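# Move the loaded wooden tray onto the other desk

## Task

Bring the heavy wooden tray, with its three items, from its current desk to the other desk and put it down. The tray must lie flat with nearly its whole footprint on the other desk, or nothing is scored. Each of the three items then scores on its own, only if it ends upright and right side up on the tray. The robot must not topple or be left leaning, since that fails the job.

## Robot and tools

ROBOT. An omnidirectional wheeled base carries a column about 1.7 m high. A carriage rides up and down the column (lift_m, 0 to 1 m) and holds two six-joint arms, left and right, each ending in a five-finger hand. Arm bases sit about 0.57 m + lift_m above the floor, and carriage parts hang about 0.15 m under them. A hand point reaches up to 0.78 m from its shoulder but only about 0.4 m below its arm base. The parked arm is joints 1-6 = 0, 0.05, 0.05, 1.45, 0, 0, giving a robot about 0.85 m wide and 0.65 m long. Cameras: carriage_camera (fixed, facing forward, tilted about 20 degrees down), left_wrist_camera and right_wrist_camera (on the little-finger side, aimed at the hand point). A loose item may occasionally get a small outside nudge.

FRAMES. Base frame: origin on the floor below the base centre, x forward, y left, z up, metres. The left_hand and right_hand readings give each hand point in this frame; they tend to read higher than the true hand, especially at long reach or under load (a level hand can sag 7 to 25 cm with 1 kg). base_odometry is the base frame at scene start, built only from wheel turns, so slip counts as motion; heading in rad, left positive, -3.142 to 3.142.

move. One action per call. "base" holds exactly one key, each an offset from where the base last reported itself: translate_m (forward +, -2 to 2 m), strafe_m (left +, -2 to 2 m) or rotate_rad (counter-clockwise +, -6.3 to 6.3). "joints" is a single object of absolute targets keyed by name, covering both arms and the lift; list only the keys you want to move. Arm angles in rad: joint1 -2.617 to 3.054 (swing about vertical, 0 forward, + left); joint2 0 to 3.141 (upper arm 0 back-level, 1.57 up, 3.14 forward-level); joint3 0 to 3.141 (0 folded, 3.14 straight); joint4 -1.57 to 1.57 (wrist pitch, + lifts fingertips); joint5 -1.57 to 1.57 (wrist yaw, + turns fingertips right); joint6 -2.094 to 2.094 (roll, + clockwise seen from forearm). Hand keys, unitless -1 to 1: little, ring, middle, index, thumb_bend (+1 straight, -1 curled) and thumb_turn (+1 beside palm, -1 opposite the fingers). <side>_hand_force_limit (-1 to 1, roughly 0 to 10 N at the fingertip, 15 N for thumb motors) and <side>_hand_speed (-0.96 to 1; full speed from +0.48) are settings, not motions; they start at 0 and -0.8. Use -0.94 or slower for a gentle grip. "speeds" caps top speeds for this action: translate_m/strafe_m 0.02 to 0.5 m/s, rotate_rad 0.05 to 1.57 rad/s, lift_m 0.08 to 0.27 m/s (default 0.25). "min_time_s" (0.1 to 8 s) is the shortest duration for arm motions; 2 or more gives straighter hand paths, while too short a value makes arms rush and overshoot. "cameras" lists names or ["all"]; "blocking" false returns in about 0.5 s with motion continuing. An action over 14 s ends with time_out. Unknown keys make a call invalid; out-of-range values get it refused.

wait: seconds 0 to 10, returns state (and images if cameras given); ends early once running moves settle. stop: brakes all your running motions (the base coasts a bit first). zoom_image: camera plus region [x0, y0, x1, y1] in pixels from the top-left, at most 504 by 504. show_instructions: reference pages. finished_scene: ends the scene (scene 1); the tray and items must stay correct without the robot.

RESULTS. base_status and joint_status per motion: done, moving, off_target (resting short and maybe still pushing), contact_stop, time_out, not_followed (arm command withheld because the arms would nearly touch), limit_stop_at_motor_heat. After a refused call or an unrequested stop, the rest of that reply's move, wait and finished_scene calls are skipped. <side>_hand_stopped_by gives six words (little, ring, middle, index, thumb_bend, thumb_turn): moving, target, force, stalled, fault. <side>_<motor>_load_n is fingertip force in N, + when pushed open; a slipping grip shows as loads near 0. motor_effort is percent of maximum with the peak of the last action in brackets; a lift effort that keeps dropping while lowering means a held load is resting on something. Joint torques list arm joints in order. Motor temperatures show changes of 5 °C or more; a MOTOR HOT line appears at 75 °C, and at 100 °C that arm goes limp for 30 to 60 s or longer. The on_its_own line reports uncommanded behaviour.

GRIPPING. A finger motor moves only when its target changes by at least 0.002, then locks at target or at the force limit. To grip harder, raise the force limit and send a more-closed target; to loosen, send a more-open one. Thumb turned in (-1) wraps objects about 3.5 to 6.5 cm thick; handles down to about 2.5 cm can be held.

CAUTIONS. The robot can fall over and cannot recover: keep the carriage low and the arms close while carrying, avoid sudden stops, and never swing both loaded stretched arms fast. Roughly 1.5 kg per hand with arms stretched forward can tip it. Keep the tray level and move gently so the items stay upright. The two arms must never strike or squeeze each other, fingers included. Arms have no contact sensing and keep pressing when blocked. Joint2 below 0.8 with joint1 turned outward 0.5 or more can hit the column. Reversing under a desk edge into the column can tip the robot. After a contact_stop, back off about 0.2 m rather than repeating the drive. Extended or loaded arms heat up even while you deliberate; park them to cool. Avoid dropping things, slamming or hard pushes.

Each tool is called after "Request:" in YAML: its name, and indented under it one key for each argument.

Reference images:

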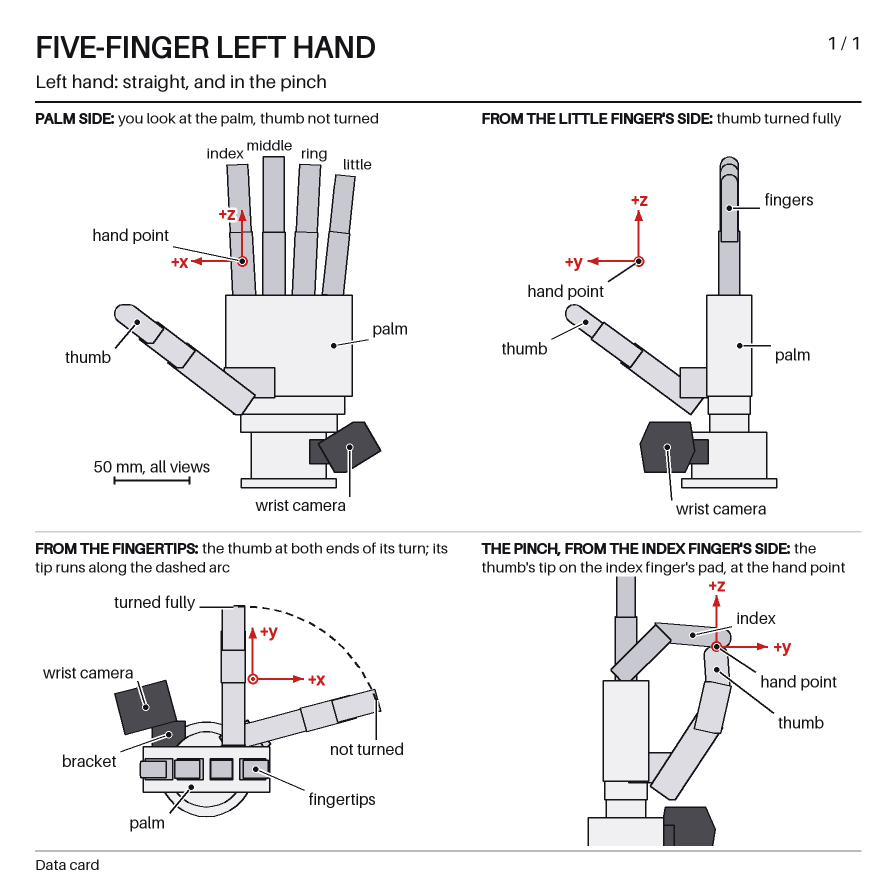

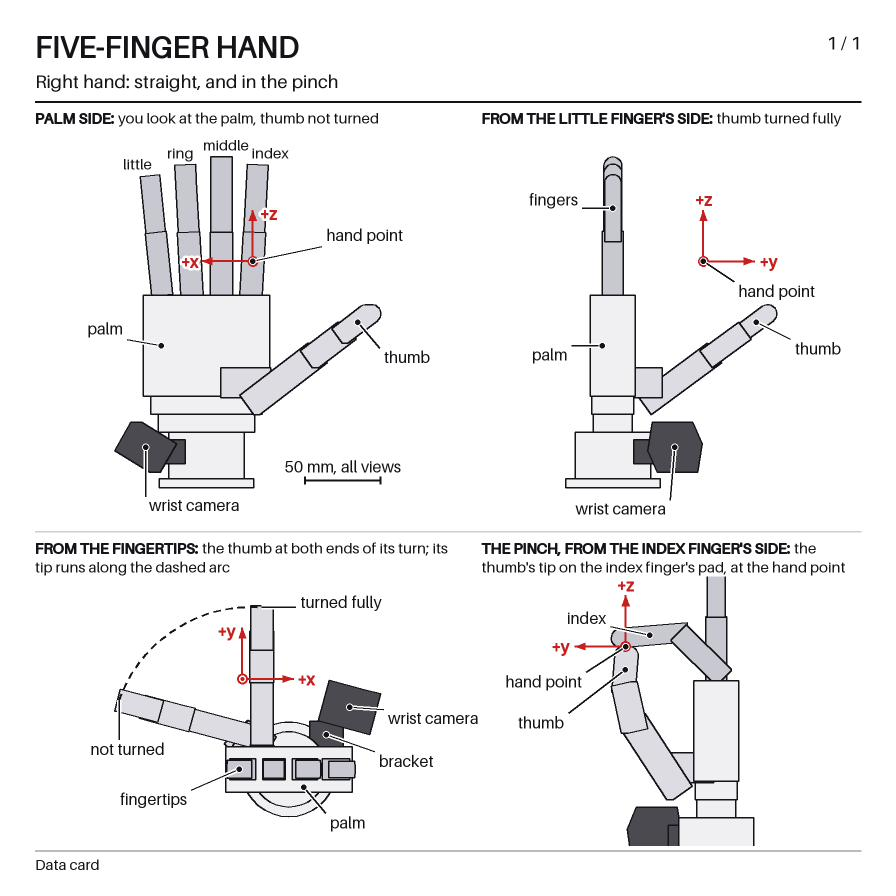

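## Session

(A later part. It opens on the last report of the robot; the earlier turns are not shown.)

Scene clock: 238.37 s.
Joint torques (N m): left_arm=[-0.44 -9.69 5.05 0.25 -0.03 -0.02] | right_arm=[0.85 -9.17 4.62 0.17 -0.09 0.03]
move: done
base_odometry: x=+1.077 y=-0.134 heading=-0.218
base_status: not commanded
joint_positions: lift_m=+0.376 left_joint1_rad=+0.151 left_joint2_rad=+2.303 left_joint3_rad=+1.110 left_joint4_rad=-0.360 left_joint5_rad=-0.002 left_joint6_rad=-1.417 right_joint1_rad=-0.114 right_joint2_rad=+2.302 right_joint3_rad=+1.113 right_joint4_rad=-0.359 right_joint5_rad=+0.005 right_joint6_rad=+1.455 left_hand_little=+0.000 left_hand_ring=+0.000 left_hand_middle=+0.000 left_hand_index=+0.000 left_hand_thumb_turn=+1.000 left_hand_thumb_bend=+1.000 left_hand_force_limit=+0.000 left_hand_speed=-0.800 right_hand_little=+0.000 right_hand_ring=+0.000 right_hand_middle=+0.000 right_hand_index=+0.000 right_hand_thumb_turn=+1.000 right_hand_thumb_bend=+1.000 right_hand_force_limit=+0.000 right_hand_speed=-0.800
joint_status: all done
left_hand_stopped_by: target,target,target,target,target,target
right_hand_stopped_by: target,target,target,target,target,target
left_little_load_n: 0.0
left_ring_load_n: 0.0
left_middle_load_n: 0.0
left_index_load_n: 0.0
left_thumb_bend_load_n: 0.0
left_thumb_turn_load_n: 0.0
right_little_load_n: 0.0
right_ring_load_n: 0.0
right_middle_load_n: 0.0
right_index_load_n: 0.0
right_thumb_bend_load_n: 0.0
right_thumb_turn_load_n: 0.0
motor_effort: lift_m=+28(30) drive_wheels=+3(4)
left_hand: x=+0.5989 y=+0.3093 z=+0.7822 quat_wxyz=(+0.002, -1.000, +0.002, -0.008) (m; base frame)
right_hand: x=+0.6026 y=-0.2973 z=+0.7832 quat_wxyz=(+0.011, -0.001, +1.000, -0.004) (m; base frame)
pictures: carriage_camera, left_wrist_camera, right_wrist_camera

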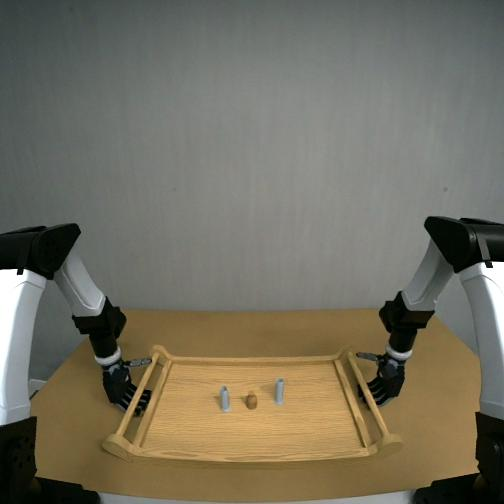

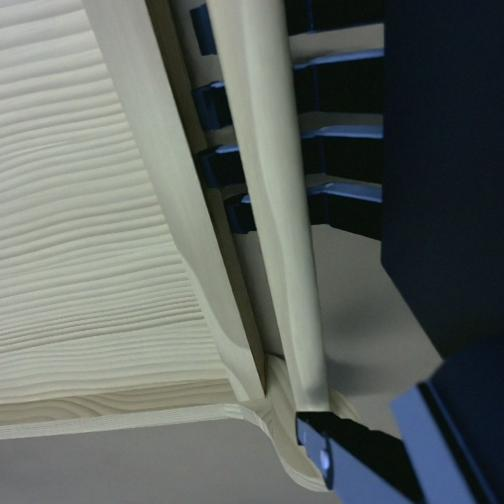

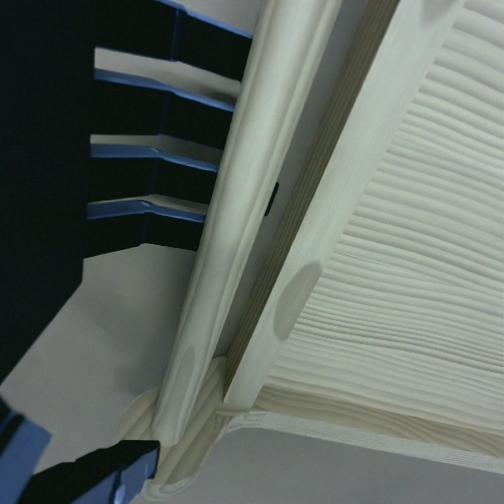

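Request:
move:
  joints: {"right_joint1_rad": -0.07, "right_joint6_rad": 1.505, "left_hand_speed": -0.9, "right_hand_speed": -0.9, "left_hand_force_limit": -0.4, "right_hand_force_limit": -0.4}
  min_time_s: 1.5
  cameras: []

Request:
move:
  joints: {"left_hand_little": -0.3, "left_hand_ring": -0.3, "left_hand_middle": -0.3, "left_hand_index": -0.3, "right_hand_little": -0.3, "right_hand_ring": -0.3, "right_hand_middle": -0.3, "right_hand_index": -0.3}
  cameras: ["all"]

Request:
zoom_image:
  camera: "carriage_camera"
  region: [90, 360, 160, 430]

Request:
zoom_image:
  camera: "carriage_camera"
  region: [340, 360, 410, 430]

Scene clock: 243.83 s.
Joint torques (N m): left_arm=[-0.43 -9.8 5.08 0.25 -0.04 -0.01] | right_arm=[0.92 -9.18 4.6 0.17 -0.09 0.04]
move: done
base_odometry: x=+1.077 y=-0.134 heading=-0.218
base_status: not commanded
joint_positions: lift_m=+0.376 left_joint1_rad=+0.151 left_joint2_rad=+2.303 left_joint3_rad=+1.110 left_joint4_rad=-0.360 left_joint5_rad=-0.002 left_joint6_rad=-1.417 right_joint1_rad=-0.076 right_joint2_rad=+2.302 right_joint3_rad=+1.113 right_joint4_rad=-0.359 right_joint5_rad=+0.005 right_joint6_rad=+1.493 left_hand_little=+0.000 left_hand_ring=+0.000 left_hand_middle=+0.000 left_hand_index=+0.000 left_hand_thumb_turn=+1.000 left_hand_thumb_bend=+1.000 left_hand_force_limit=-0.400 left_hand_speed=-0.900 right_hand_little=+0.000 right_hand_ring=+0.000 right_hand_middle=+0.000 right_hand_index=+0.000 right_hand_thumb_turn=+1.000 right_hand_thumb_bend=+1.000 right_hand_force_limit=-0.400 right_hand_speed=-0.900
joint_status: all done
left_hand_stopped_by: target,target,target,target,target,target
right_hand_stopped_by: target,target,target,target,target,target
left_little_load_n: 0.0
left_ring_load_n: 0.0
left_middle_load_n: 0.0
left_index_load_n: 0.0
left_thumb_bend_load_n: 0.0
left_thumb_turn_load_n: 0.0
right_little_load_n: 0.0
right_ring_load_n: 0.0
right_middle_load_n: 0.0
right_index_load_n: 0.0
right_thumb_bend_load_n: 0.0
right_thumb_turn_load_n: 0.0
motor_effort: lift_m=+24(29) drive_wheels=+3(4)
left_hand: x=+0.5989 y=+0.3093 z=+0.7822 quat_wxyz=(+0.002, -1.000, +0.001, -0.008) (m; base frame)
right_hand: x=+0.6039 y=-0.2842 z=+0.7832 quat_wxyz=(+0.011, -0.001, +1.000, -0.003) (m; base frame)
pictures: none
No camera images: "cameras" was empty.

Scene clock: 245.10 s.
Joint torques (N m): left_arm=[-0.44 -10.18 5.05 0.2 -0.01 0.03] | right_arm=[0.88 -9.88 4.56 0.1 -0.15 0]
move: off_target
base_odometry: x=+1.077 y=-0.134 heading=-0.218
base_status: not commanded
joint_positions: lift_m=+0.376 left_joint1_rad=+0.151 left_joint2_rad=+2.307 left_joint3_rad=+1.110 left_joint4_rad=-0.356 left_joint5_rad=-0.006 left_joint6_rad=-1.421 right_joint1_rad=-0.076 right_joint2_rad=+2.309 right_joint3_rad=+1.113 right_joint4_rad=-0.353 right_joint5_rad=+0.011 right_joint6_rad=+1.497 left_hand_little=-0.120 left_hand_ring=-0.138 left_hand_middle=-0.166 left_hand_index=-0.184 left_hand_thumb_turn=+1.000 left_hand_thumb_bend=+1.000 left_hand_force_limit=-0.400 left_hand_speed=-0.900 right_hand_little=-0.119 right_hand_ring=-0.101 right_hand_middle=-0.091 right_hand_index=-0.035 right_hand_thumb_turn=+1.000 right_hand_thumb_bend=+1.000 right_hand_force_limit=-0.400 right_hand_speed=-0.900
joint_status: left_hand_little off_target (ended at -0.120, target -0.300); left_hand_ring off_target (ended at -0.138, target -0.300); left_hand_middle off_target (ended at -0.166, target -0.300); left_hand_index off_target (ended at -0.184, target -0.300); right_hand_little off_target (ended at -0.119, target -0.300); right_hand_ring off_target (ended at -0.101, target -0.300); right_hand_middle off_target (ended at -0.091, target -0.300); right_hand_index off_target (ended at -0.035, target -0.300)
left_hand_stopped_by: force,force,force,force,target,target
right_hand_stopped_by: force,force,force,force,target,target
left_little_load_n: 0.0
left_ring_load_n: 0.0
left_middle_load_n: 0.0
left_index_load_n: 3.5
left_thumb_bend_load_n: 0.0
left_thumb_turn_load_n: 0.0
right_little_load_n: 2.5
right_ring_load_n: 1.0
right_middle_load_n: 0.0
right_index_load_n: 0.0
right_thumb_bend_load_n: 0.0
right_thumb_turn_load_n: 0.0
motor_effort: lift_m=+23(29) drive_wheels=+2(3)
left_hand: x=+0.5991 y=+0.3102 z=+0.7806 quat_wxyz=(+0.004, -1.000, +0.000, -0.008) (m; base frame)
right_hand: x=+0.6038 y=-0.2854 z=+0.7805 quat_wxyz=(+0.010, +0.001, +1.000, -0.006) (m; base frame)
pictures: carriage_camera, left_wrist_camera, right_wrist_camera

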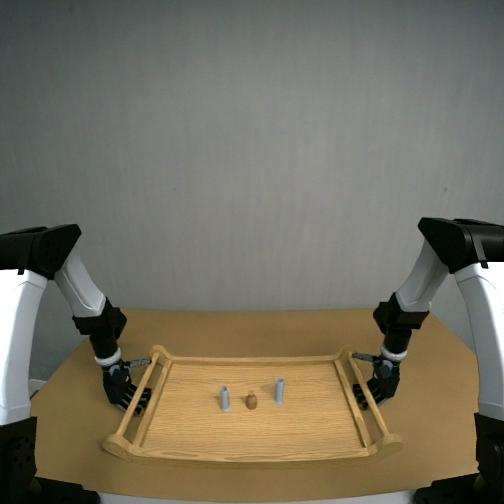

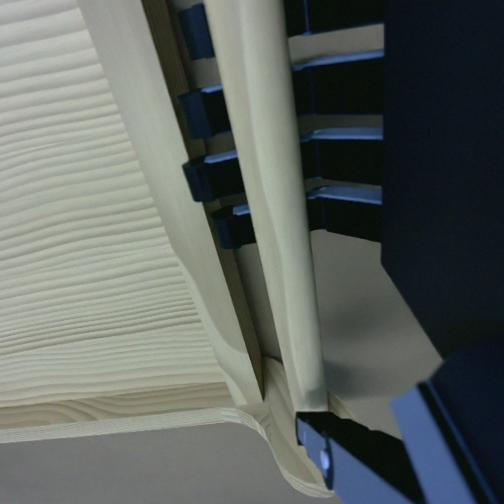

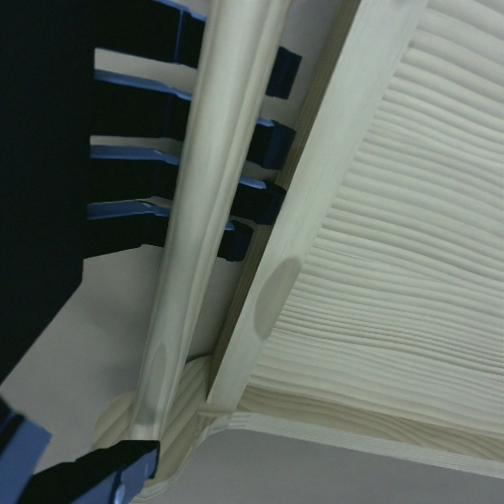

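Scaled by 7.200 from the camera's 504x504 image, which has a finer 720x720 frame.

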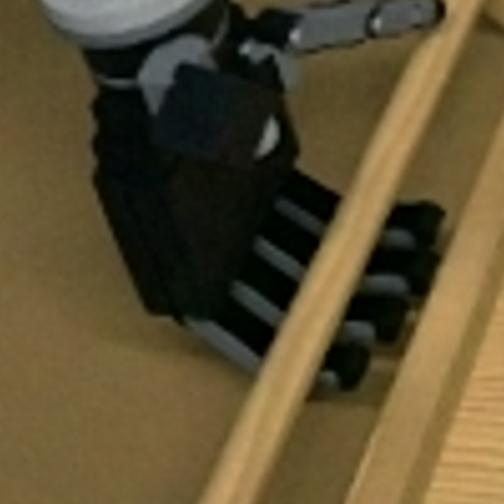

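Scaled by 7.200 from the camera's 504x504 image, which has a finer 720x720 frame.

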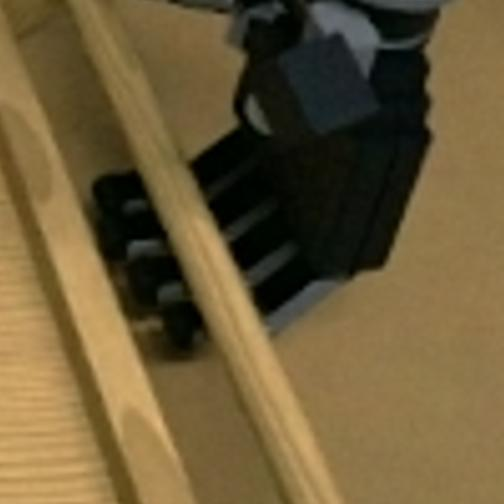

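Request:
move:
  joints: {"lift_m": 0.366}
  speeds: {"lift_m": 0.08}
  cameras: []

Request:
move:
  joints: {"left_joint1_rad": 0.115, "left_joint6_rad": -1.462, "left_hand_little": -0.35, "left_hand_ring": -0.35, "left_hand_middle": -0.35, "left_hand_index": -0.35, "right_hand_little": -0.35, "right_hand_ring": -0.35, "right_hand_middle": -0.35, "right_hand_index": -0.35}
  min_time_s: 2
  cameras: ["all"]

Request:
zoom_image:
  camera: "carriage_camera"
  region: [90, 360, 160, 430]

Request:
zoom_image:
  camera: "carriage_camera"
  region: [340, 360, 410, 430]

Scene clock: 257.83 s.
Joint torques (N m): left_arm=[-0.51 -10.26 5.04 0.18 0.02 0.04] | right_arm=[0.88 -9.87 4.56 0.11 -0.12 0.01]
Motor temperatures (°C): left_arm=[19 33 26 21 20 19] | right_arm=[21 36 25 22 22 19]
move: done
base_odometry: x=+1.077 y=-0.134 heading=-0.218
base_status: not commanded
joint_positions: lift_m=+0.366 left_joint1_rad=+0.151 left_joint2_rad=+2.308 left_joint3_rad=+1.110 left_joint4_rad=-0.355 left_joint5_rad=-0.009 left_joint6_rad=-1.421 right_joint1_rad=-0.076 right_joint2_rad=+2.309 right_joint3_rad=+1.113 right_joint4_rad=-0.355 right_joint5_rad=+0.008 right_joint6_rad=+1.497 left_hand_little=-0.120 left_hand_ring=-0.138 left_hand_middle=-0.166 left_hand_index=-0.185 left_hand_thumb_turn=+1.000 left_hand_thumb_bend=+1.000 left_hand_force_limit=-0.400 left_hand_speed=-0.900 right_hand_little=-0.120 right_hand_ring=-0.101 right_hand_middle=-0.091 right_hand_index=-0.035 right_hand_thumb_turn=+1.000 right_hand_thumb_bend=+1.000 right_hand_force_limit=-0.400 right_hand_speed=-0.900
joint_status: all done
left_hand_stopped_by: force,force,force,force,target,target
right_hand_stopped_by: force,force,force,force,target,target
left_little_load_n: 0.0
left_ring_load_n: 0.0
left_middle_load_n: -0.5
left_index_load_n: 0.0
left_thumb_bend_load_n: 0.0
left_thumb_turn_load_n: 0.0
right_little_load_n: 0.0
right_ring_load_n: 0.0
right_middle_load_n: 0.0
right_index_load_n: 0.0
right_thumb_bend_load_n: 0.0
right_thumb_turn_load_n: 0.0
motor_effort: lift_m=+24(29) drive_wheels=-4(5)
left_hand: x=+0.5989 y=+0.3109 z=+0.7702 quat_wxyz=(+0.006, -1.000, -0.001, -0.008) (m; base frame)
right_hand: x=+0.6032 y=-0.2849 z=+0.7706 quat_wxyz=(+0.009, +0.001, +1.000, -0.005) (m; base frame)
pictures: none
No camera images: "cameras" was empty.

Scene clock: 260.13 s.
Joint torques (N m): left_arm=[-0.46 -10.22 4.97 0.21 0.04 -0.02] | right_arm=[0.91 -9.95 4.56 0.11 -0.18 -0.01]
move: done
base_odometry: x=+1.077 y=-0.134 heading=-0.218
base_status: not commanded
joint_positions: lift_m=+0.366 left_joint1_rad=+0.121 left_joint2_rad=+2.308 left_joint3_rad=+1.110 left_joint4_rad=-0.355 left_joint5_rad=-0.010 left_joint6_rad=-1.449 right_joint1_rad=-0.076 right_joint2_rad=+2.310 right_joint3_rad=+1.113 right_joint4_rad=-0.354 right_joint5_rad=+0.014 right_joint6_rad=+1.498 left_hand_little=-0.350 left_hand_ring=-0.350 left_hand_middle=-0.350 left_hand_index=-0.350 left_hand_thumb_turn=+1.000 left_hand_thumb_bend=+1.000 left_hand_force_limit=-0.400 left_hand_speed=-0.900 right_hand_little=-0.350 right_hand_ring=-0.349 right_hand_middle=-0.349 right_hand_index=-0.348 right_hand_thumb_turn=+1.000 right_hand_thumb_bend=+1.000 right_hand_force_limit=-0.400 right_hand_speed=-0.900
joint_status: all done
left_hand_stopped_by: target,target,target,target,target,target
right_hand_stopped_by: target,force,force,force,target,target
left_little_load_n: 0.0
left_ring_load_n: 0.0
left_middle_load_n: 0.0
left_index_load_n: 0.0
left_thumb_bend_load_n: 0.0
left_thumb_turn_load_n: 0.0
right_little_load_n: 0.0
right_ring_load_n: 0.5
right_middle_load_n: 0.5
right_index_load_n: 3.5
right_thumb_bend_load_n: 0.0
right_thumb_turn_load_n: 0.5
motor_effort: lift_m=+26(29) drive_wheels=+3(5)
left_hand: x=+0.6002 y=+0.3007 z=+0.7702 quat_wxyz=(+0.006, -1.000, +0.000, -0.008) (m; base frame)
right_hand: x=+0.6033 y=-0.2861 z=+0.7700 quat_wxyz=(+0.009, +0.002, +1.000, -0.008) (m; base frame)
pictures: carriage_camera, left_wrist_camera, right_wrist_camera

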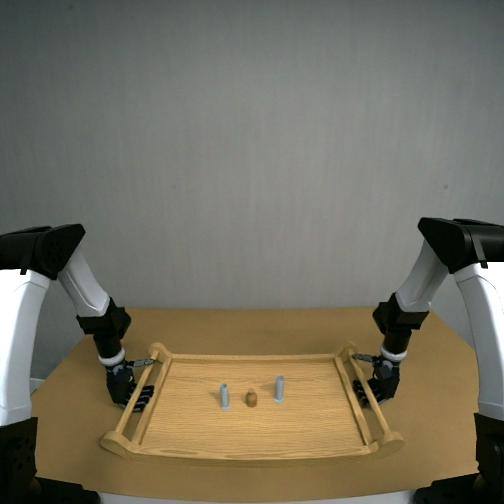

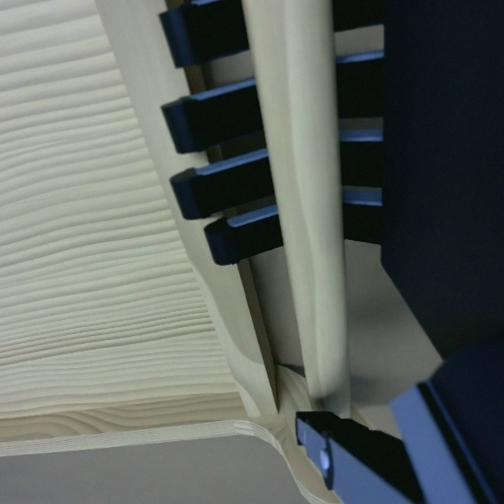

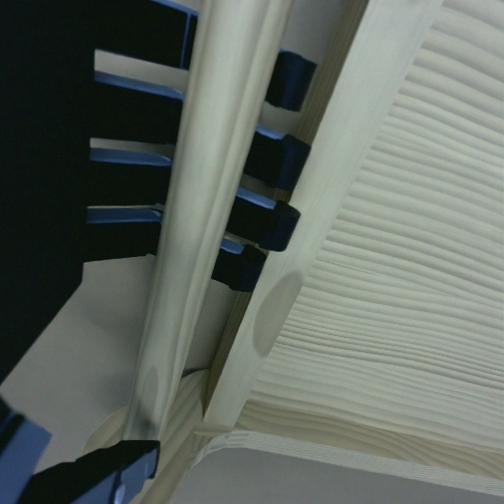

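Scaled by 7.200 from the camera's 504x504 image, which has a finer 720x720 frame.

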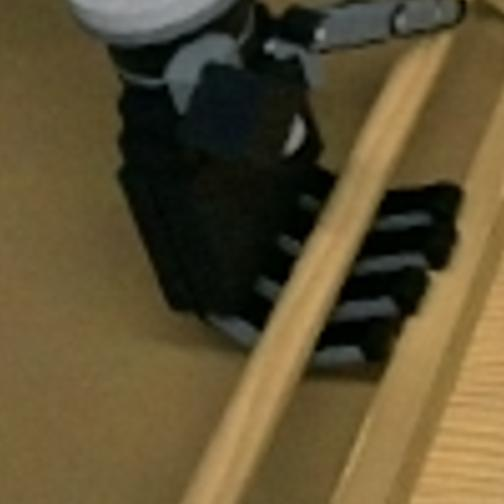

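Scaled by 7.200 from the camera's 504x504 image, which has a finer 720x720 frame.

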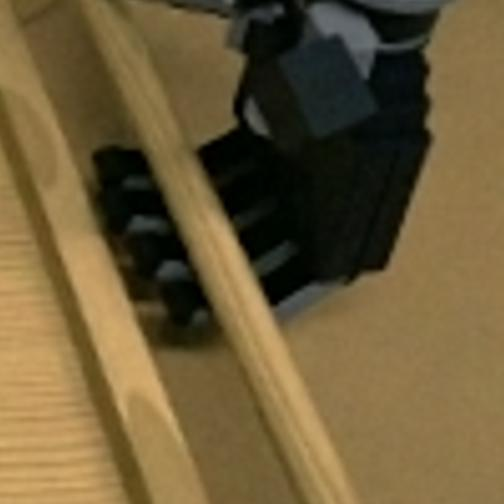

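Request:
move:
  joints: {"left_joint1_rad": 0.085, "left_joint6_rad": -1.49, "right_joint1_rad": -0.06, "right_joint6_rad": 1.515}
  min_time_s: 2
  cameras: []

Request:
move:
  joints: {"left_hand_little": -0.6, "left_hand_ring": -0.6, "left_hand_middle": -0.6, "left_hand_index": -0.6, "right_hand_little": -0.6, "right_hand_ring": -0.6, "right_hand_middle": -0.6, "right_hand_index": -0.6}
  cameras: ["all"]

Request:
zoom_image:
  camera: "carriage_camera"
  region: [90, 360, 160, 430]

Request:
zoom_image:
  camera: "carriage_camera"
  region: [340, 360, 410, 430]

Scene clock: 265.73 s.
Joint torques (N m): left_arm=[-1.16 -10.26 4.96 0.23 0.11 -0.09] | right_arm=[1.21 -9.96 4.56 0.11 -0.24 0.02]
move: done
base_odometry: x=+1.077 y=-0.134 heading=-0.218
base_status: not commanded
joint_positions: lift_m=+0.366 left_joint1_rad=+0.097 left_joint2_rad=+2.308 left_joint3_rad=+1.110 left_joint4_rad=-0.355 left_joint5_rad=-0.018 left_joint6_rad=-1.471 right_joint1_rad=-0.069 right_joint2_rad=+2.310 right_joint3_rad=+1.113 right_joint4_rad=-0.355 right_joint5_rad=+0.020 right_joint6_rad=+1.506 left_hand_little=-0.350 left_hand_ring=-0.350 left_hand_middle=-0.350 left_hand_index=-0.350 left_hand_thumb_turn=+1.000 left_hand_thumb_bend=+1.000 left_hand_force_limit=-0.400 left_hand_speed=-0.900 right_hand_little=-0.350 right_hand_ring=-0.349 right_hand_middle=-0.349 right_hand_index=-0.348 right_hand_thumb_turn=+1.000 right_hand_thumb_bend=+1.000 right_hand_force_limit=-0.400 right_hand_speed=-0.900
joint_status: all done
left_hand_stopped_by: target,target,target,target,target,target
right_hand_stopped_by: target,force,force,force,target,target
left_little_load_n: 0.5
left_ring_load_n: 0.5
left_middle_load_n: 0.0
left_index_load_n: 0.0
left_thumb_bend_load_n: 0.0
left_thumb_turn_load_n: 0.0
right_little_load_n: 0.0
right_ring_load_n: 0.0
right_middle_load_n: 0.0
right_index_load_n: 2.5
right_thumb_bend_load_n: 0.0
right_thumb_turn_load_n: 0.0
motor_effort: lift_m=+28(30) drive_wheels=+3(4)
left_hand: x=+0.6009 y=+0.2940 z=+0.7697 quat_wxyz=(+0.010, -1.000, +0.001, -0.008) (m; base frame)
right_hand: x=+0.6033 y=-0.2849 z=+0.7697 quat_wxyz=(+0.009, +0.002, +1.000, -0.011) (m; base frame)
pictures: none
No camera images: "cameras" was empty.

Scene clock: 267.10 s.
Joint torques (N m): left_arm=[-1.13 -10.92 4.98 0.11 0.17 -0.06] | right_arm=[1.03 -10.22 4.53 0.1 -0.27 0.01]
move: off_target
base_odometry: x=+1.077 y=-0.134 heading=-0.218
base_status: not commanded
joint_positions: lift_m=+0.366 left_joint1_rad=+0.097 left_joint2_rad=+2.315 left_joint3_rad=+1.110 left_joint4_rad=-0.348 left_joint5_rad=-0.025 left_joint6_rad=-1.472 right_joint1_rad=-0.067 right_joint2_rad=+2.312 right_joint3_rad=+1.113 right_joint4_rad=-0.354 right_joint5_rad=+0.023 right_joint6_rad=+1.506 left_hand_little=-0.599 left_hand_ring=-0.600 left_hand_middle=-0.600 left_hand_index=-0.600 left_hand_thumb_turn=+1.000 left_hand_thumb_bend=+1.000 left_hand_force_limit=-0.400 left_hand_speed=-0.900 right_hand_little=-0.404 right_hand_ring=-0.384 right_hand_middle=-0.375 right_hand_index=-0.356 right_hand_thumb_turn=+1.000 right_hand_thumb_bend=+1.000 right_hand_force_limit=-0.400 right_hand_speed=-0.900
joint_status: right_hand_little off_target (ended at -0.404, target -0.600); right_hand_ring off_target (ended at -0.384, target -0.600); right_hand_middle off_target (ended at -0.375, target -0.600); right_hand_index off_target (ended at -0.356, target -0.600); the others done
left_hand_stopped_by: target,target,target,target,target,target
right_hand_stopped_by: force,force,force,force,target,target
left_little_load_n: 2.5
left_ring_load_n: 0.0
left_middle_load_n: 0.0
left_index_load_n: 0.0
left_thumb_bend_load_n: 0.0
left_thumb_turn_load_n: 0.0
right_little_load_n: 3.0
right_ring_load_n: 1.5
right_middle_load_n: 0.0
right_index_load_n: 0.0
right_thumb_bend_load_n: 0.0
right_thumb_turn_load_n: 0.0
motor_effort: lift_m=+22(31) drive_wheels=+3(4)
left_hand: x=+0.6011 y=+0.2953 z=+0.7673 quat_wxyz=(+0.013, -1.000, +0.001, -0.008) (m; base frame)
right_hand: x=+0.6027 y=-0.2848 z=+0.7686 quat_wxyz=(+0.008, +0.001, +1.000, -0.012) (m; base frame)
pictures: carriage_camera, left_wrist_camera, right_wrist_camera

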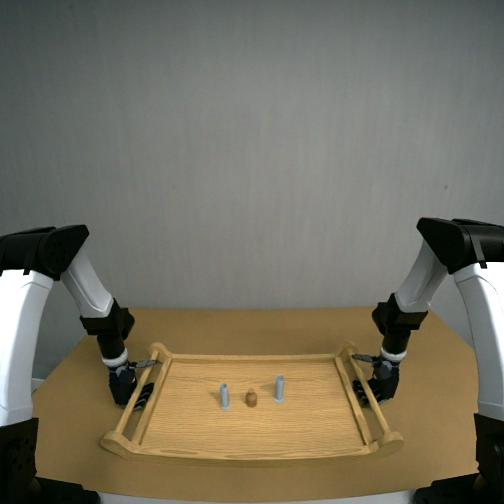

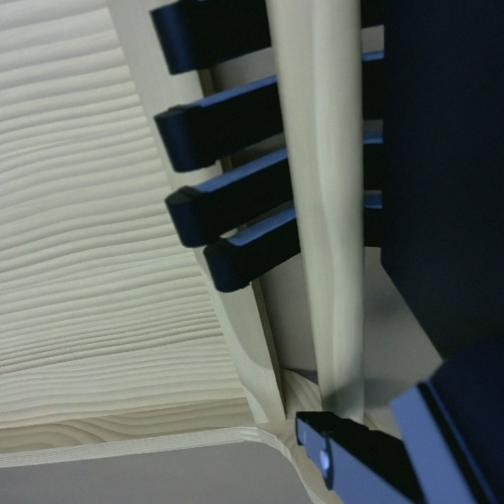

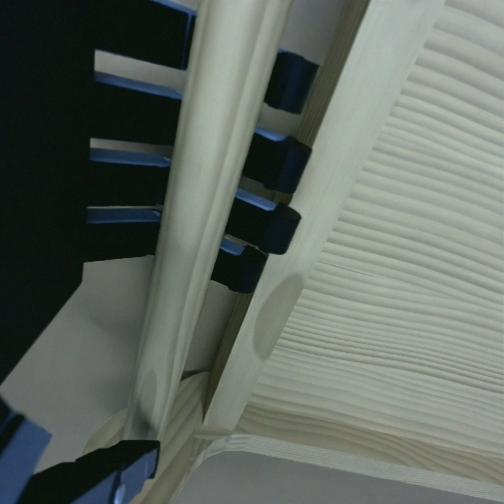

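Scaled by 7.200 from the camera's 504x504 image, which has a finer 720x720 frame.

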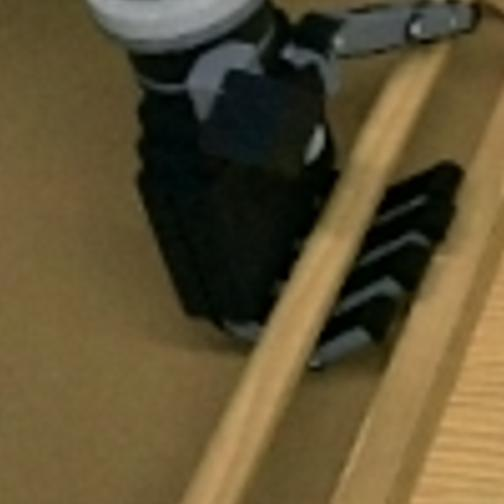

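Scaled by 7.200 from the camera's 504x504 image, which has a finer 720x720 frame.

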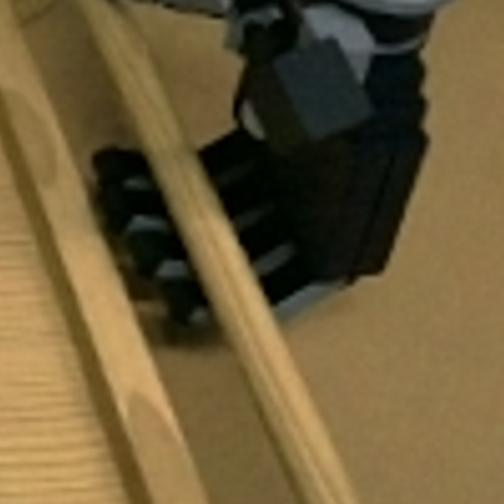

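Request:
move:
  joints: {"right_joint1_rad": -0.025, "right_joint6_rad": 1.55}
  min_time_s: 2
  cameras: ["all"]

Request:
zoom_image:
  camera: "carriage_camera"
  region: [340, 360, 410, 430]

Scene clock: 273.00 s.
Joint torques (N m): left_arm=[-0.95 -10.86 4.93 0.11 0.19 -0.06] | right_arm=[1.36 -10.24 4.55 0.1 -0.17 0.08]
move: done
base_odometry: x=+1.077 y=-0.134 heading=-0.218
base_status: not commanded
joint_positions: lift_m=+0.366 left_joint1_rad=+0.096 left_joint2_rad=+2.315 left_joint3_rad=+1.110 left_joint4_rad=-0.347 left_joint5_rad=-0.026 left_joint6_rad=-1.472 right_joint1_rad=-0.035 right_joint2_rad=+2.312 right_joint3_rad=+1.113 right_joint4_rad=-0.354 right_joint5_rad=+0.013 right_joint6_rad=+1.534 left_hand_little=-0.599 left_hand_ring=-0.600 left_hand_middle=-0.600 left_hand_index=-0.600 left_hand_thumb_turn=+1.000 left_hand_thumb_bend=+1.000 left_hand_force_limit=-0.400 left_hand_speed=-0.900 right_hand_little=-0.404 right_hand_ring=-0.384 right_hand_middle=-0.375 right_hand_index=-0.356 right_hand_thumb_turn=+1.000 right_hand_thumb_bend=+1.000 right_hand_force_limit=-0.400 right_hand_speed=-0.900
joint_status: all done
left_hand_stopped_by: target,target,target,target,target,target
right_hand_stopped_by: force,force,force,force,target,target
left_little_load_n: 2.5
left_ring_load_n: 0.0
left_middle_load_n: 0.0
left_index_load_n: 0.0
left_thumb_bend_load_n: 0.0
left_thumb_turn_load_n: 0.0
right_little_load_n: 0.0
right_ring_load_n: 0.0
right_middle_load_n: 0.5
right_index_load_n: 0.0
right_thumb_bend_load_n: 0.0
right_thumb_turn_load_n: 0.0
motor_effort: lift_m=+29(30) drive_wheels=+2(4)
left_hand: x=+0.6011 y=+0.2951 z=+0.7672 quat_wxyz=(+0.014, -1.000, +0.001, -0.008) (m; base frame)
right_hand: x=+0.6032 y=-0.2717 z=+0.7692 quat_wxyz=(+0.008, -0.001, +1.000, -0.007) (m; base frame)
pictures: carriage_camera, left_wrist_camera, right_wrist_camera

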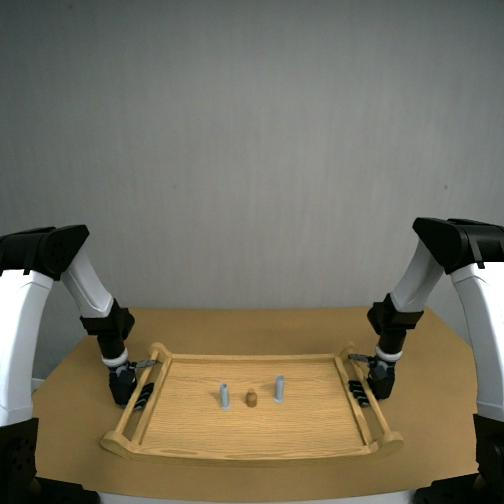

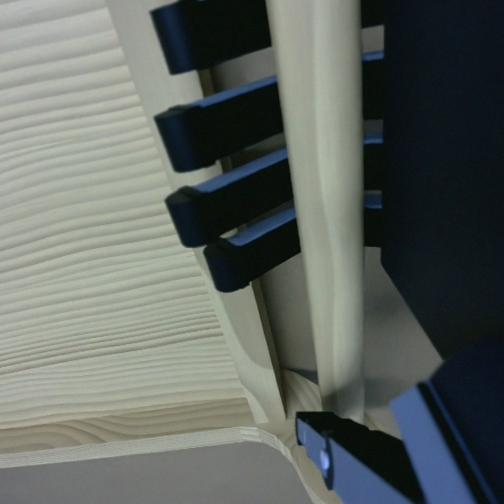

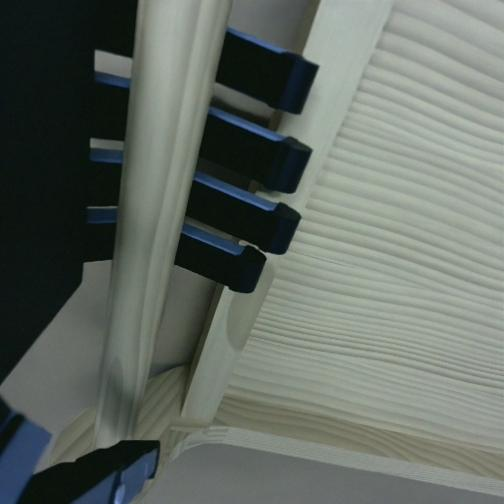

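Scaled by 7.200 from the camera's 504x504 image, which has a finer 720x720 frame.

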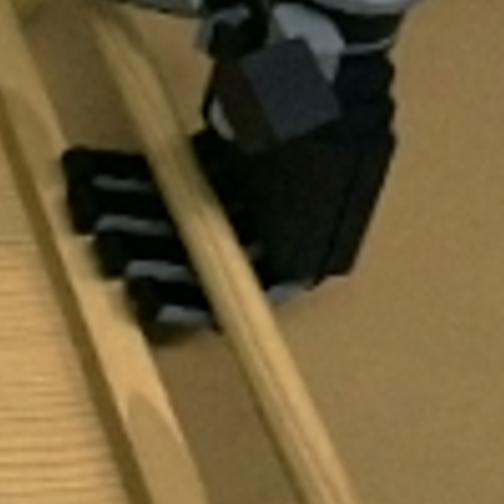

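Request:
move:
  joints: {"right_joint1_rad": -0.018, "right_joint6_rad": 1.555, "right_hand_little": -0.6, "right_hand_ring": -0.6, "right_hand_middle": -0.6, "right_hand_index": -0.6, "left_hand_thumb_turn": -1}
  min_time_s: 2
  cameras: []

Request:
move:
  joints: {"left_hand_force_limit": 0.0, "left_hand_speed": -0.8, "left_hand_thumb_turn": -0.99, "right_hand_thumb_turn": -1, "right_hand_force_limit": 0.0, "right_hand_speed": -0.8, "left_hand_little": -0.8, "left_hand_ring": -0.8, "left_hand_middle": -0.8, "left_hand_index": -0.8, "right_hand_little": -0.8, "right_hand_ring": -0.8, "right_hand_middle": -0.8, "right_hand_index": -0.8}
  cameras: ["all"]

Request:
zoom_image:
  camera: "carriage_camera"
  region: [90, 360, 160, 430]

Request:
zoom_image:
  camera: "carriage_camera"
  region: [340, 360, 410, 430]

Scene clock: 287.53 s.
Joint torques (N m): left_arm=[-1.02 -10.89 4.92 0.1 0.19 -0.06] | right_arm=[1.51 -10.22 4.56 0.1 -0.24 0.09]
move: off_target
base_odometry: x=+1.077 y=-0.134 heading=-0.218
base_status: not commanded
joint_positions: lift_m=+0.366 left_joint1_rad=+0.096 left_joint2_rad=+2.315 left_joint3_rad=+1.110 left_joint4_rad=-0.347 left_joint5_rad=-0.026 left_joint6_rad=-1.472 right_joint1_rad=-0.030 right_joint2_rad=+2.312 right_joint3_rad=+1.113 right_joint4_rad=-0.354 right_joint5_rad=+0.021 right_joint6_rad=+1.538 left_hand_little=-0.599 left_hand_ring=-0.600 left_hand_middle=-0.600 left_hand_index=-0.600 left_hand_thumb_turn=-1.000 left_hand_thumb_bend=+1.000 left_hand_force_limit=-0.400 left_hand_speed=-0.900 right_hand_little=-0.404 right_hand_ring=-0.384 right_hand_middle=-0.375 right_hand_index=-0.356 right_hand_thumb_turn=+1.000 right_hand_thumb_bend=+1.000 right_hand_force_limit=-0.400 right_hand_speed=-0.900
joint_status: right_hand_little off_target (ended at -0.404, target -0.600); right_hand_ring off_target (ended at -0.384, target -0.600); right_hand_middle off_target (ended at -0.375, target -0.600); right_hand_index off_target (ended at -0.356, target -0.600); the others done
left_hand_stopped_by: target,target,target,target,target,target
right_hand_stopped_by: force,force,force,force,target,target
left_little_load_n: 2.5
left_ring_load_n: 0.0
left_middle_load_n: 0.0
left_index_load_n: 0.0
left_thumb_bend_load_n: 0.0
left_thumb_turn_load_n: 0.0
right_little_load_n: 0.0
right_ring_load_n: 0.0
right_middle_load_n: 0.0
right_index_load_n: 0.0
right_thumb_bend_load_n: 0.0
right_thumb_turn_load_n: 0.0
motor_effort: lift_m=+26(31) drive_wheels=+3(4)
left_hand: x=+0.6011 y=+0.2951 z=+0.7672 quat_wxyz=(+0.014, -1.000, +0.001, -0.008) (m; base frame)
right_hand: x=+0.6032 y=-0.2712 z=+0.7688 quat_wxyz=(+0.008, -0.001, +1.000, -0.011) (m; base frame)
pictures: none
No camera images: "cameras" was empty.

Scene clock: 293.17 s.
Joint torques (N m): left_arm=[-0.69 -11.32 4.93 0.04 0.24 -0.06] | right_arm=[0.98 -11.38 4.42 0.04 -0.35 0.02]
move: done
base_odometry: x=+1.077 y=-0.134 heading=-0.218
base_status: not commanded
joint_positions: lift_m=+0.366 left_joint1_rad=+0.092 left_joint2_rad=+2.319 left_joint3_rad=+1.110 left_joint4_rad=-0.341 left_joint5_rad=-0.031 left_joint6_rad=-1.472 right_joint1_rad=-0.025 right_joint2_rad=+2.325 right_joint3_rad=+1.113 right_joint4_rad=-0.351 right_joint5_rad=+0.032 right_joint6_rad=+1.545 left_hand_little=-0.799 left_hand_ring=-0.800 left_hand_middle=-0.800 left_hand_index=-0.800 left_hand_thumb_turn=-0.990 left_hand_thumb_bend=+1.000 left_hand_force_limit=+0.000 left_hand_speed=-0.800 right_hand_little=-0.800 right_hand_ring=-0.800 right_hand_middle=-0.800 right_hand_index=-0.799 right_hand_thumb_turn=-1.000 right_hand_thumb_bend=+1.000 right_hand_force_limit=+0.000 right_hand_speed=-0.800
joint_status: all done
left_hand_stopped_by: target,target,target,target,target,target
right_hand_stopped_by: target,target,target,target,target,target
left_little_load_n: 2.5
left_ring_load_n: 0.5
left_middle_load_n: 0.0
left_index_load_n: 1.0
left_thumb_bend_load_n: 0.0
left_thumb_turn_load_n: 0.0
right_little_load_n: 0.5
right_ring_load_n: 1.0
right_middle_load_n: 1.0
right_index_load_n: 1.5
right_thumb_bend_load_n: 0.0
right_thumb_turn_load_n: 0.0
motor_effort: lift_m=+26(32) drive_wheels=+3(4)
left_hand: x=+0.6014 y=+0.2948 z=+0.7655 quat_wxyz=(+0.016, -1.000, +0.003, -0.009) (m; base frame)
right_hand: x=+0.6005 y=-0.2715 z=+0.7638 quat_wxyz=(+0.003, +0.000, +1.000, -0.016) (m; base frame)
pictures: carriage_camera, left_wrist_camera, right_wrist_camera

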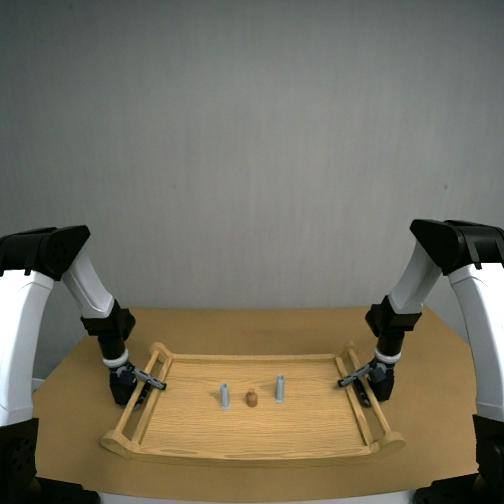

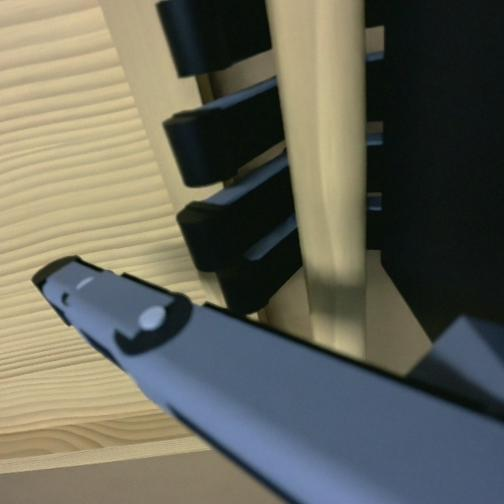

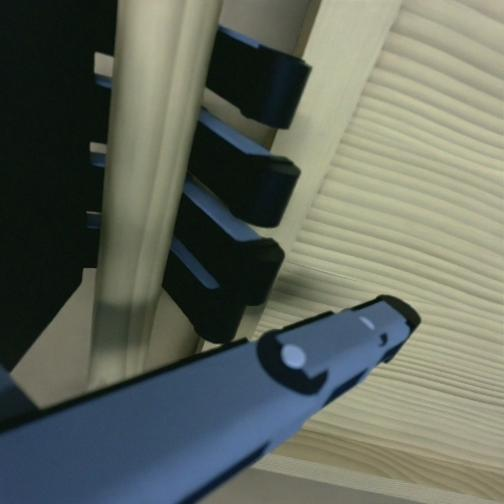

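Scaled by 7.200 from the camera's 504x504 image, which has a finer 720x720 frame.

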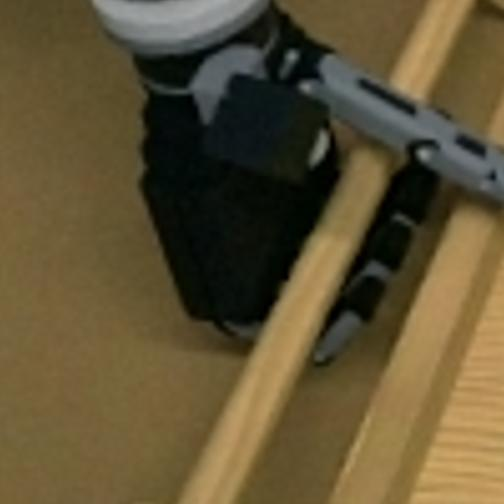

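Scaled by 7.200 from the camera's 504x504 image, which has a finer 720x720 frame.

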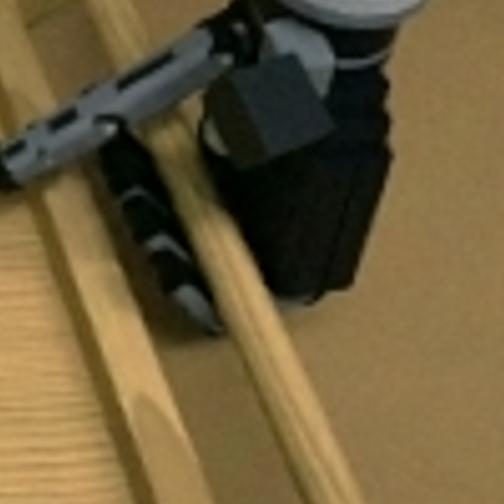

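Request:
move:
  joints: {"left_hand_force_limit": -0.6, "left_hand_speed": -0.85, "left_hand_thumb_bend": -0.3, "right_hand_force_limit": -0.6, "right_hand_speed": -0.85, "right_hand_thumb_bend": -0.3}
  cameras: ["all"]

Request:
zoom_image:
  camera: "carriage_camera"
  region: [90, 350, 170, 430]

Request:
zoom_image:
  camera: "carriage_camera"
  region: [330, 350, 410, 430]

Scene clock: 304.63 s.
Joint torques (N m): left_arm=[-0.7 -11.36 4.98 0.04 0.24 -0.06] | right_arm=[0.98 -11.4 4.42 0.04 -0.35 0.02]
move: off_target
base_odometry: x=+1.077 y=-0.134 heading=-0.218
base_status: not commanded
joint_positions: lift_m=+0.366 left_joint1_rad=+0.092 left_joint2_rad=+2.319 left_joint3_rad=+1.110 left_joint4_rad=-0.341 left_joint5_rad=-0.031 left_joint6_rad=-1.472 right_joint1_rad=-0.025 right_joint2_rad=+2.325 right_joint3_rad=+1.113 right_joint4_rad=-0.351 right_joint5_rad=+0.032 right_joint6_rad=+1.545 left_hand_little=-0.799 left_hand_ring=-0.800 left_hand_middle=-0.800 left_hand_index=-0.800 left_hand_thumb_turn=-0.990 left_hand_thumb_bend=+0.530 left_hand_force_limit=-0.600 left_hand_speed=-0.850 right_hand_little=-0.800 right_hand_ring=-0.800 right_hand_middle=-0.800 right_hand_index=-0.799 right_hand_thumb_turn=-1.000 right_hand_thumb_bend=+0.531 right_hand_force_limit=-0.600 right_hand_speed=-0.850
joint_status: left_hand_thumb_bend off_target (ended at +0.530, target -0.300); right_hand_thumb_bend off_target (ended at +0.531, target -0.300); the others done
left_hand_stopped_by: target,target,target,target,force,target
right_hand_stopped_by: target,target,target,target,force,target
left_little_load_n: 2.5
left_ring_load_n: 1.0
left_middle_load_n: 0.0
left_index_load_n: 1.0
left_thumb_bend_load_n: 3.5
left_thumb_turn_load_n: 1.0
right_little_load_n: 0.5
right_ring_load_n: 1.5
right_middle_load_n: 1.0
right_index_load_n: 2.0
right_thumb_bend_load_n: 3.5
right_thumb_turn_load_n: 0.5
motor_effort: lift_m=+27(29) drive_wheels=+3(4)
left_hand: x=+0.6014 y=+0.2948 z=+0.7655 quat_wxyz=(+0.016, -1.000, +0.003, -0.009) (m; base frame)
right_hand: x=+0.6005 y=-0.2715 z=+0.7638 quat_wxyz=(+0.003, +0.000, +1.000, -0.016) (m; base frame)
pictures: carriage_camera, left_wrist_camera, right_wrist_camera

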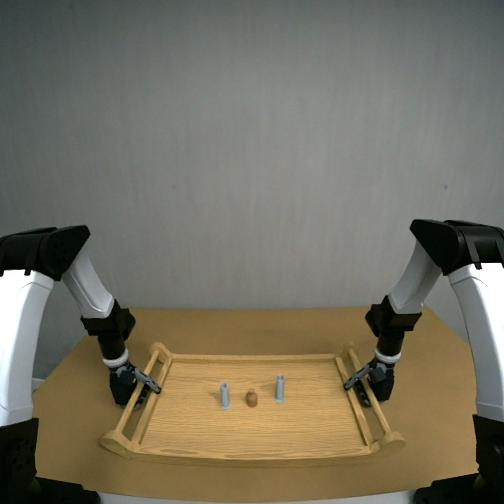

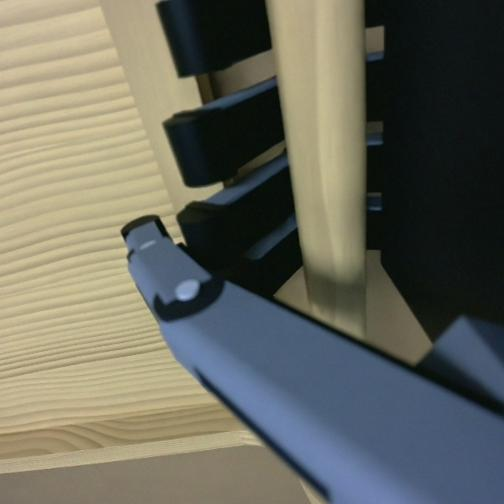

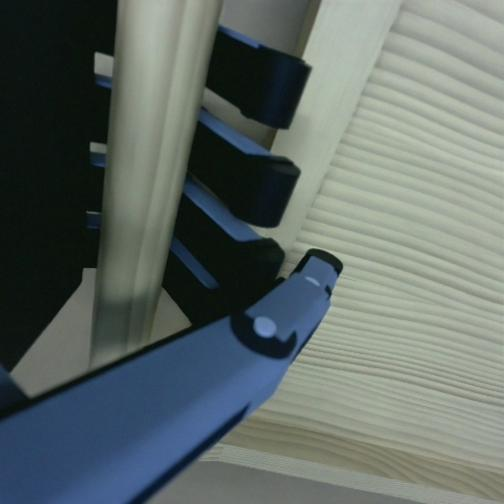

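Scaled by 6.300 from the camera's 504x504 image, which has a finer 720x720 frame.

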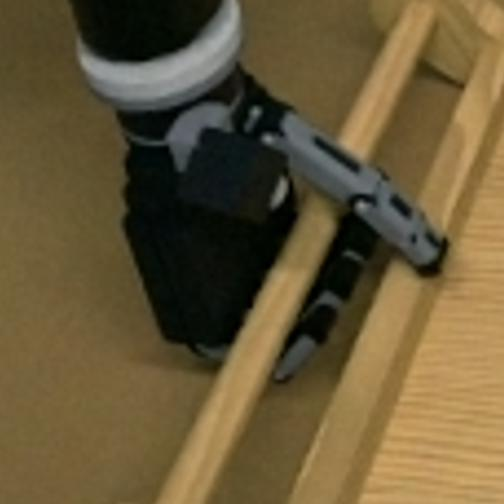

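Scaled by 6.300 from the camera's 504x504 image, which has a finer 720x720 frame.

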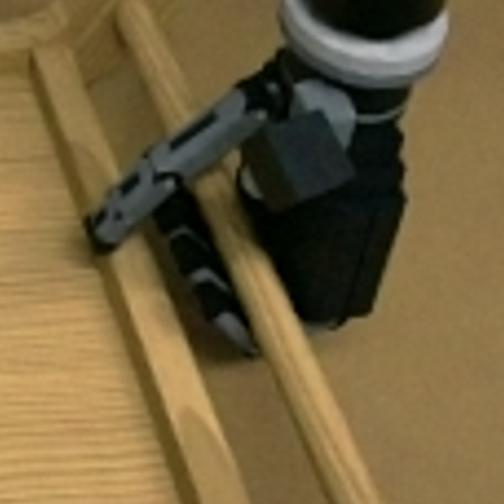

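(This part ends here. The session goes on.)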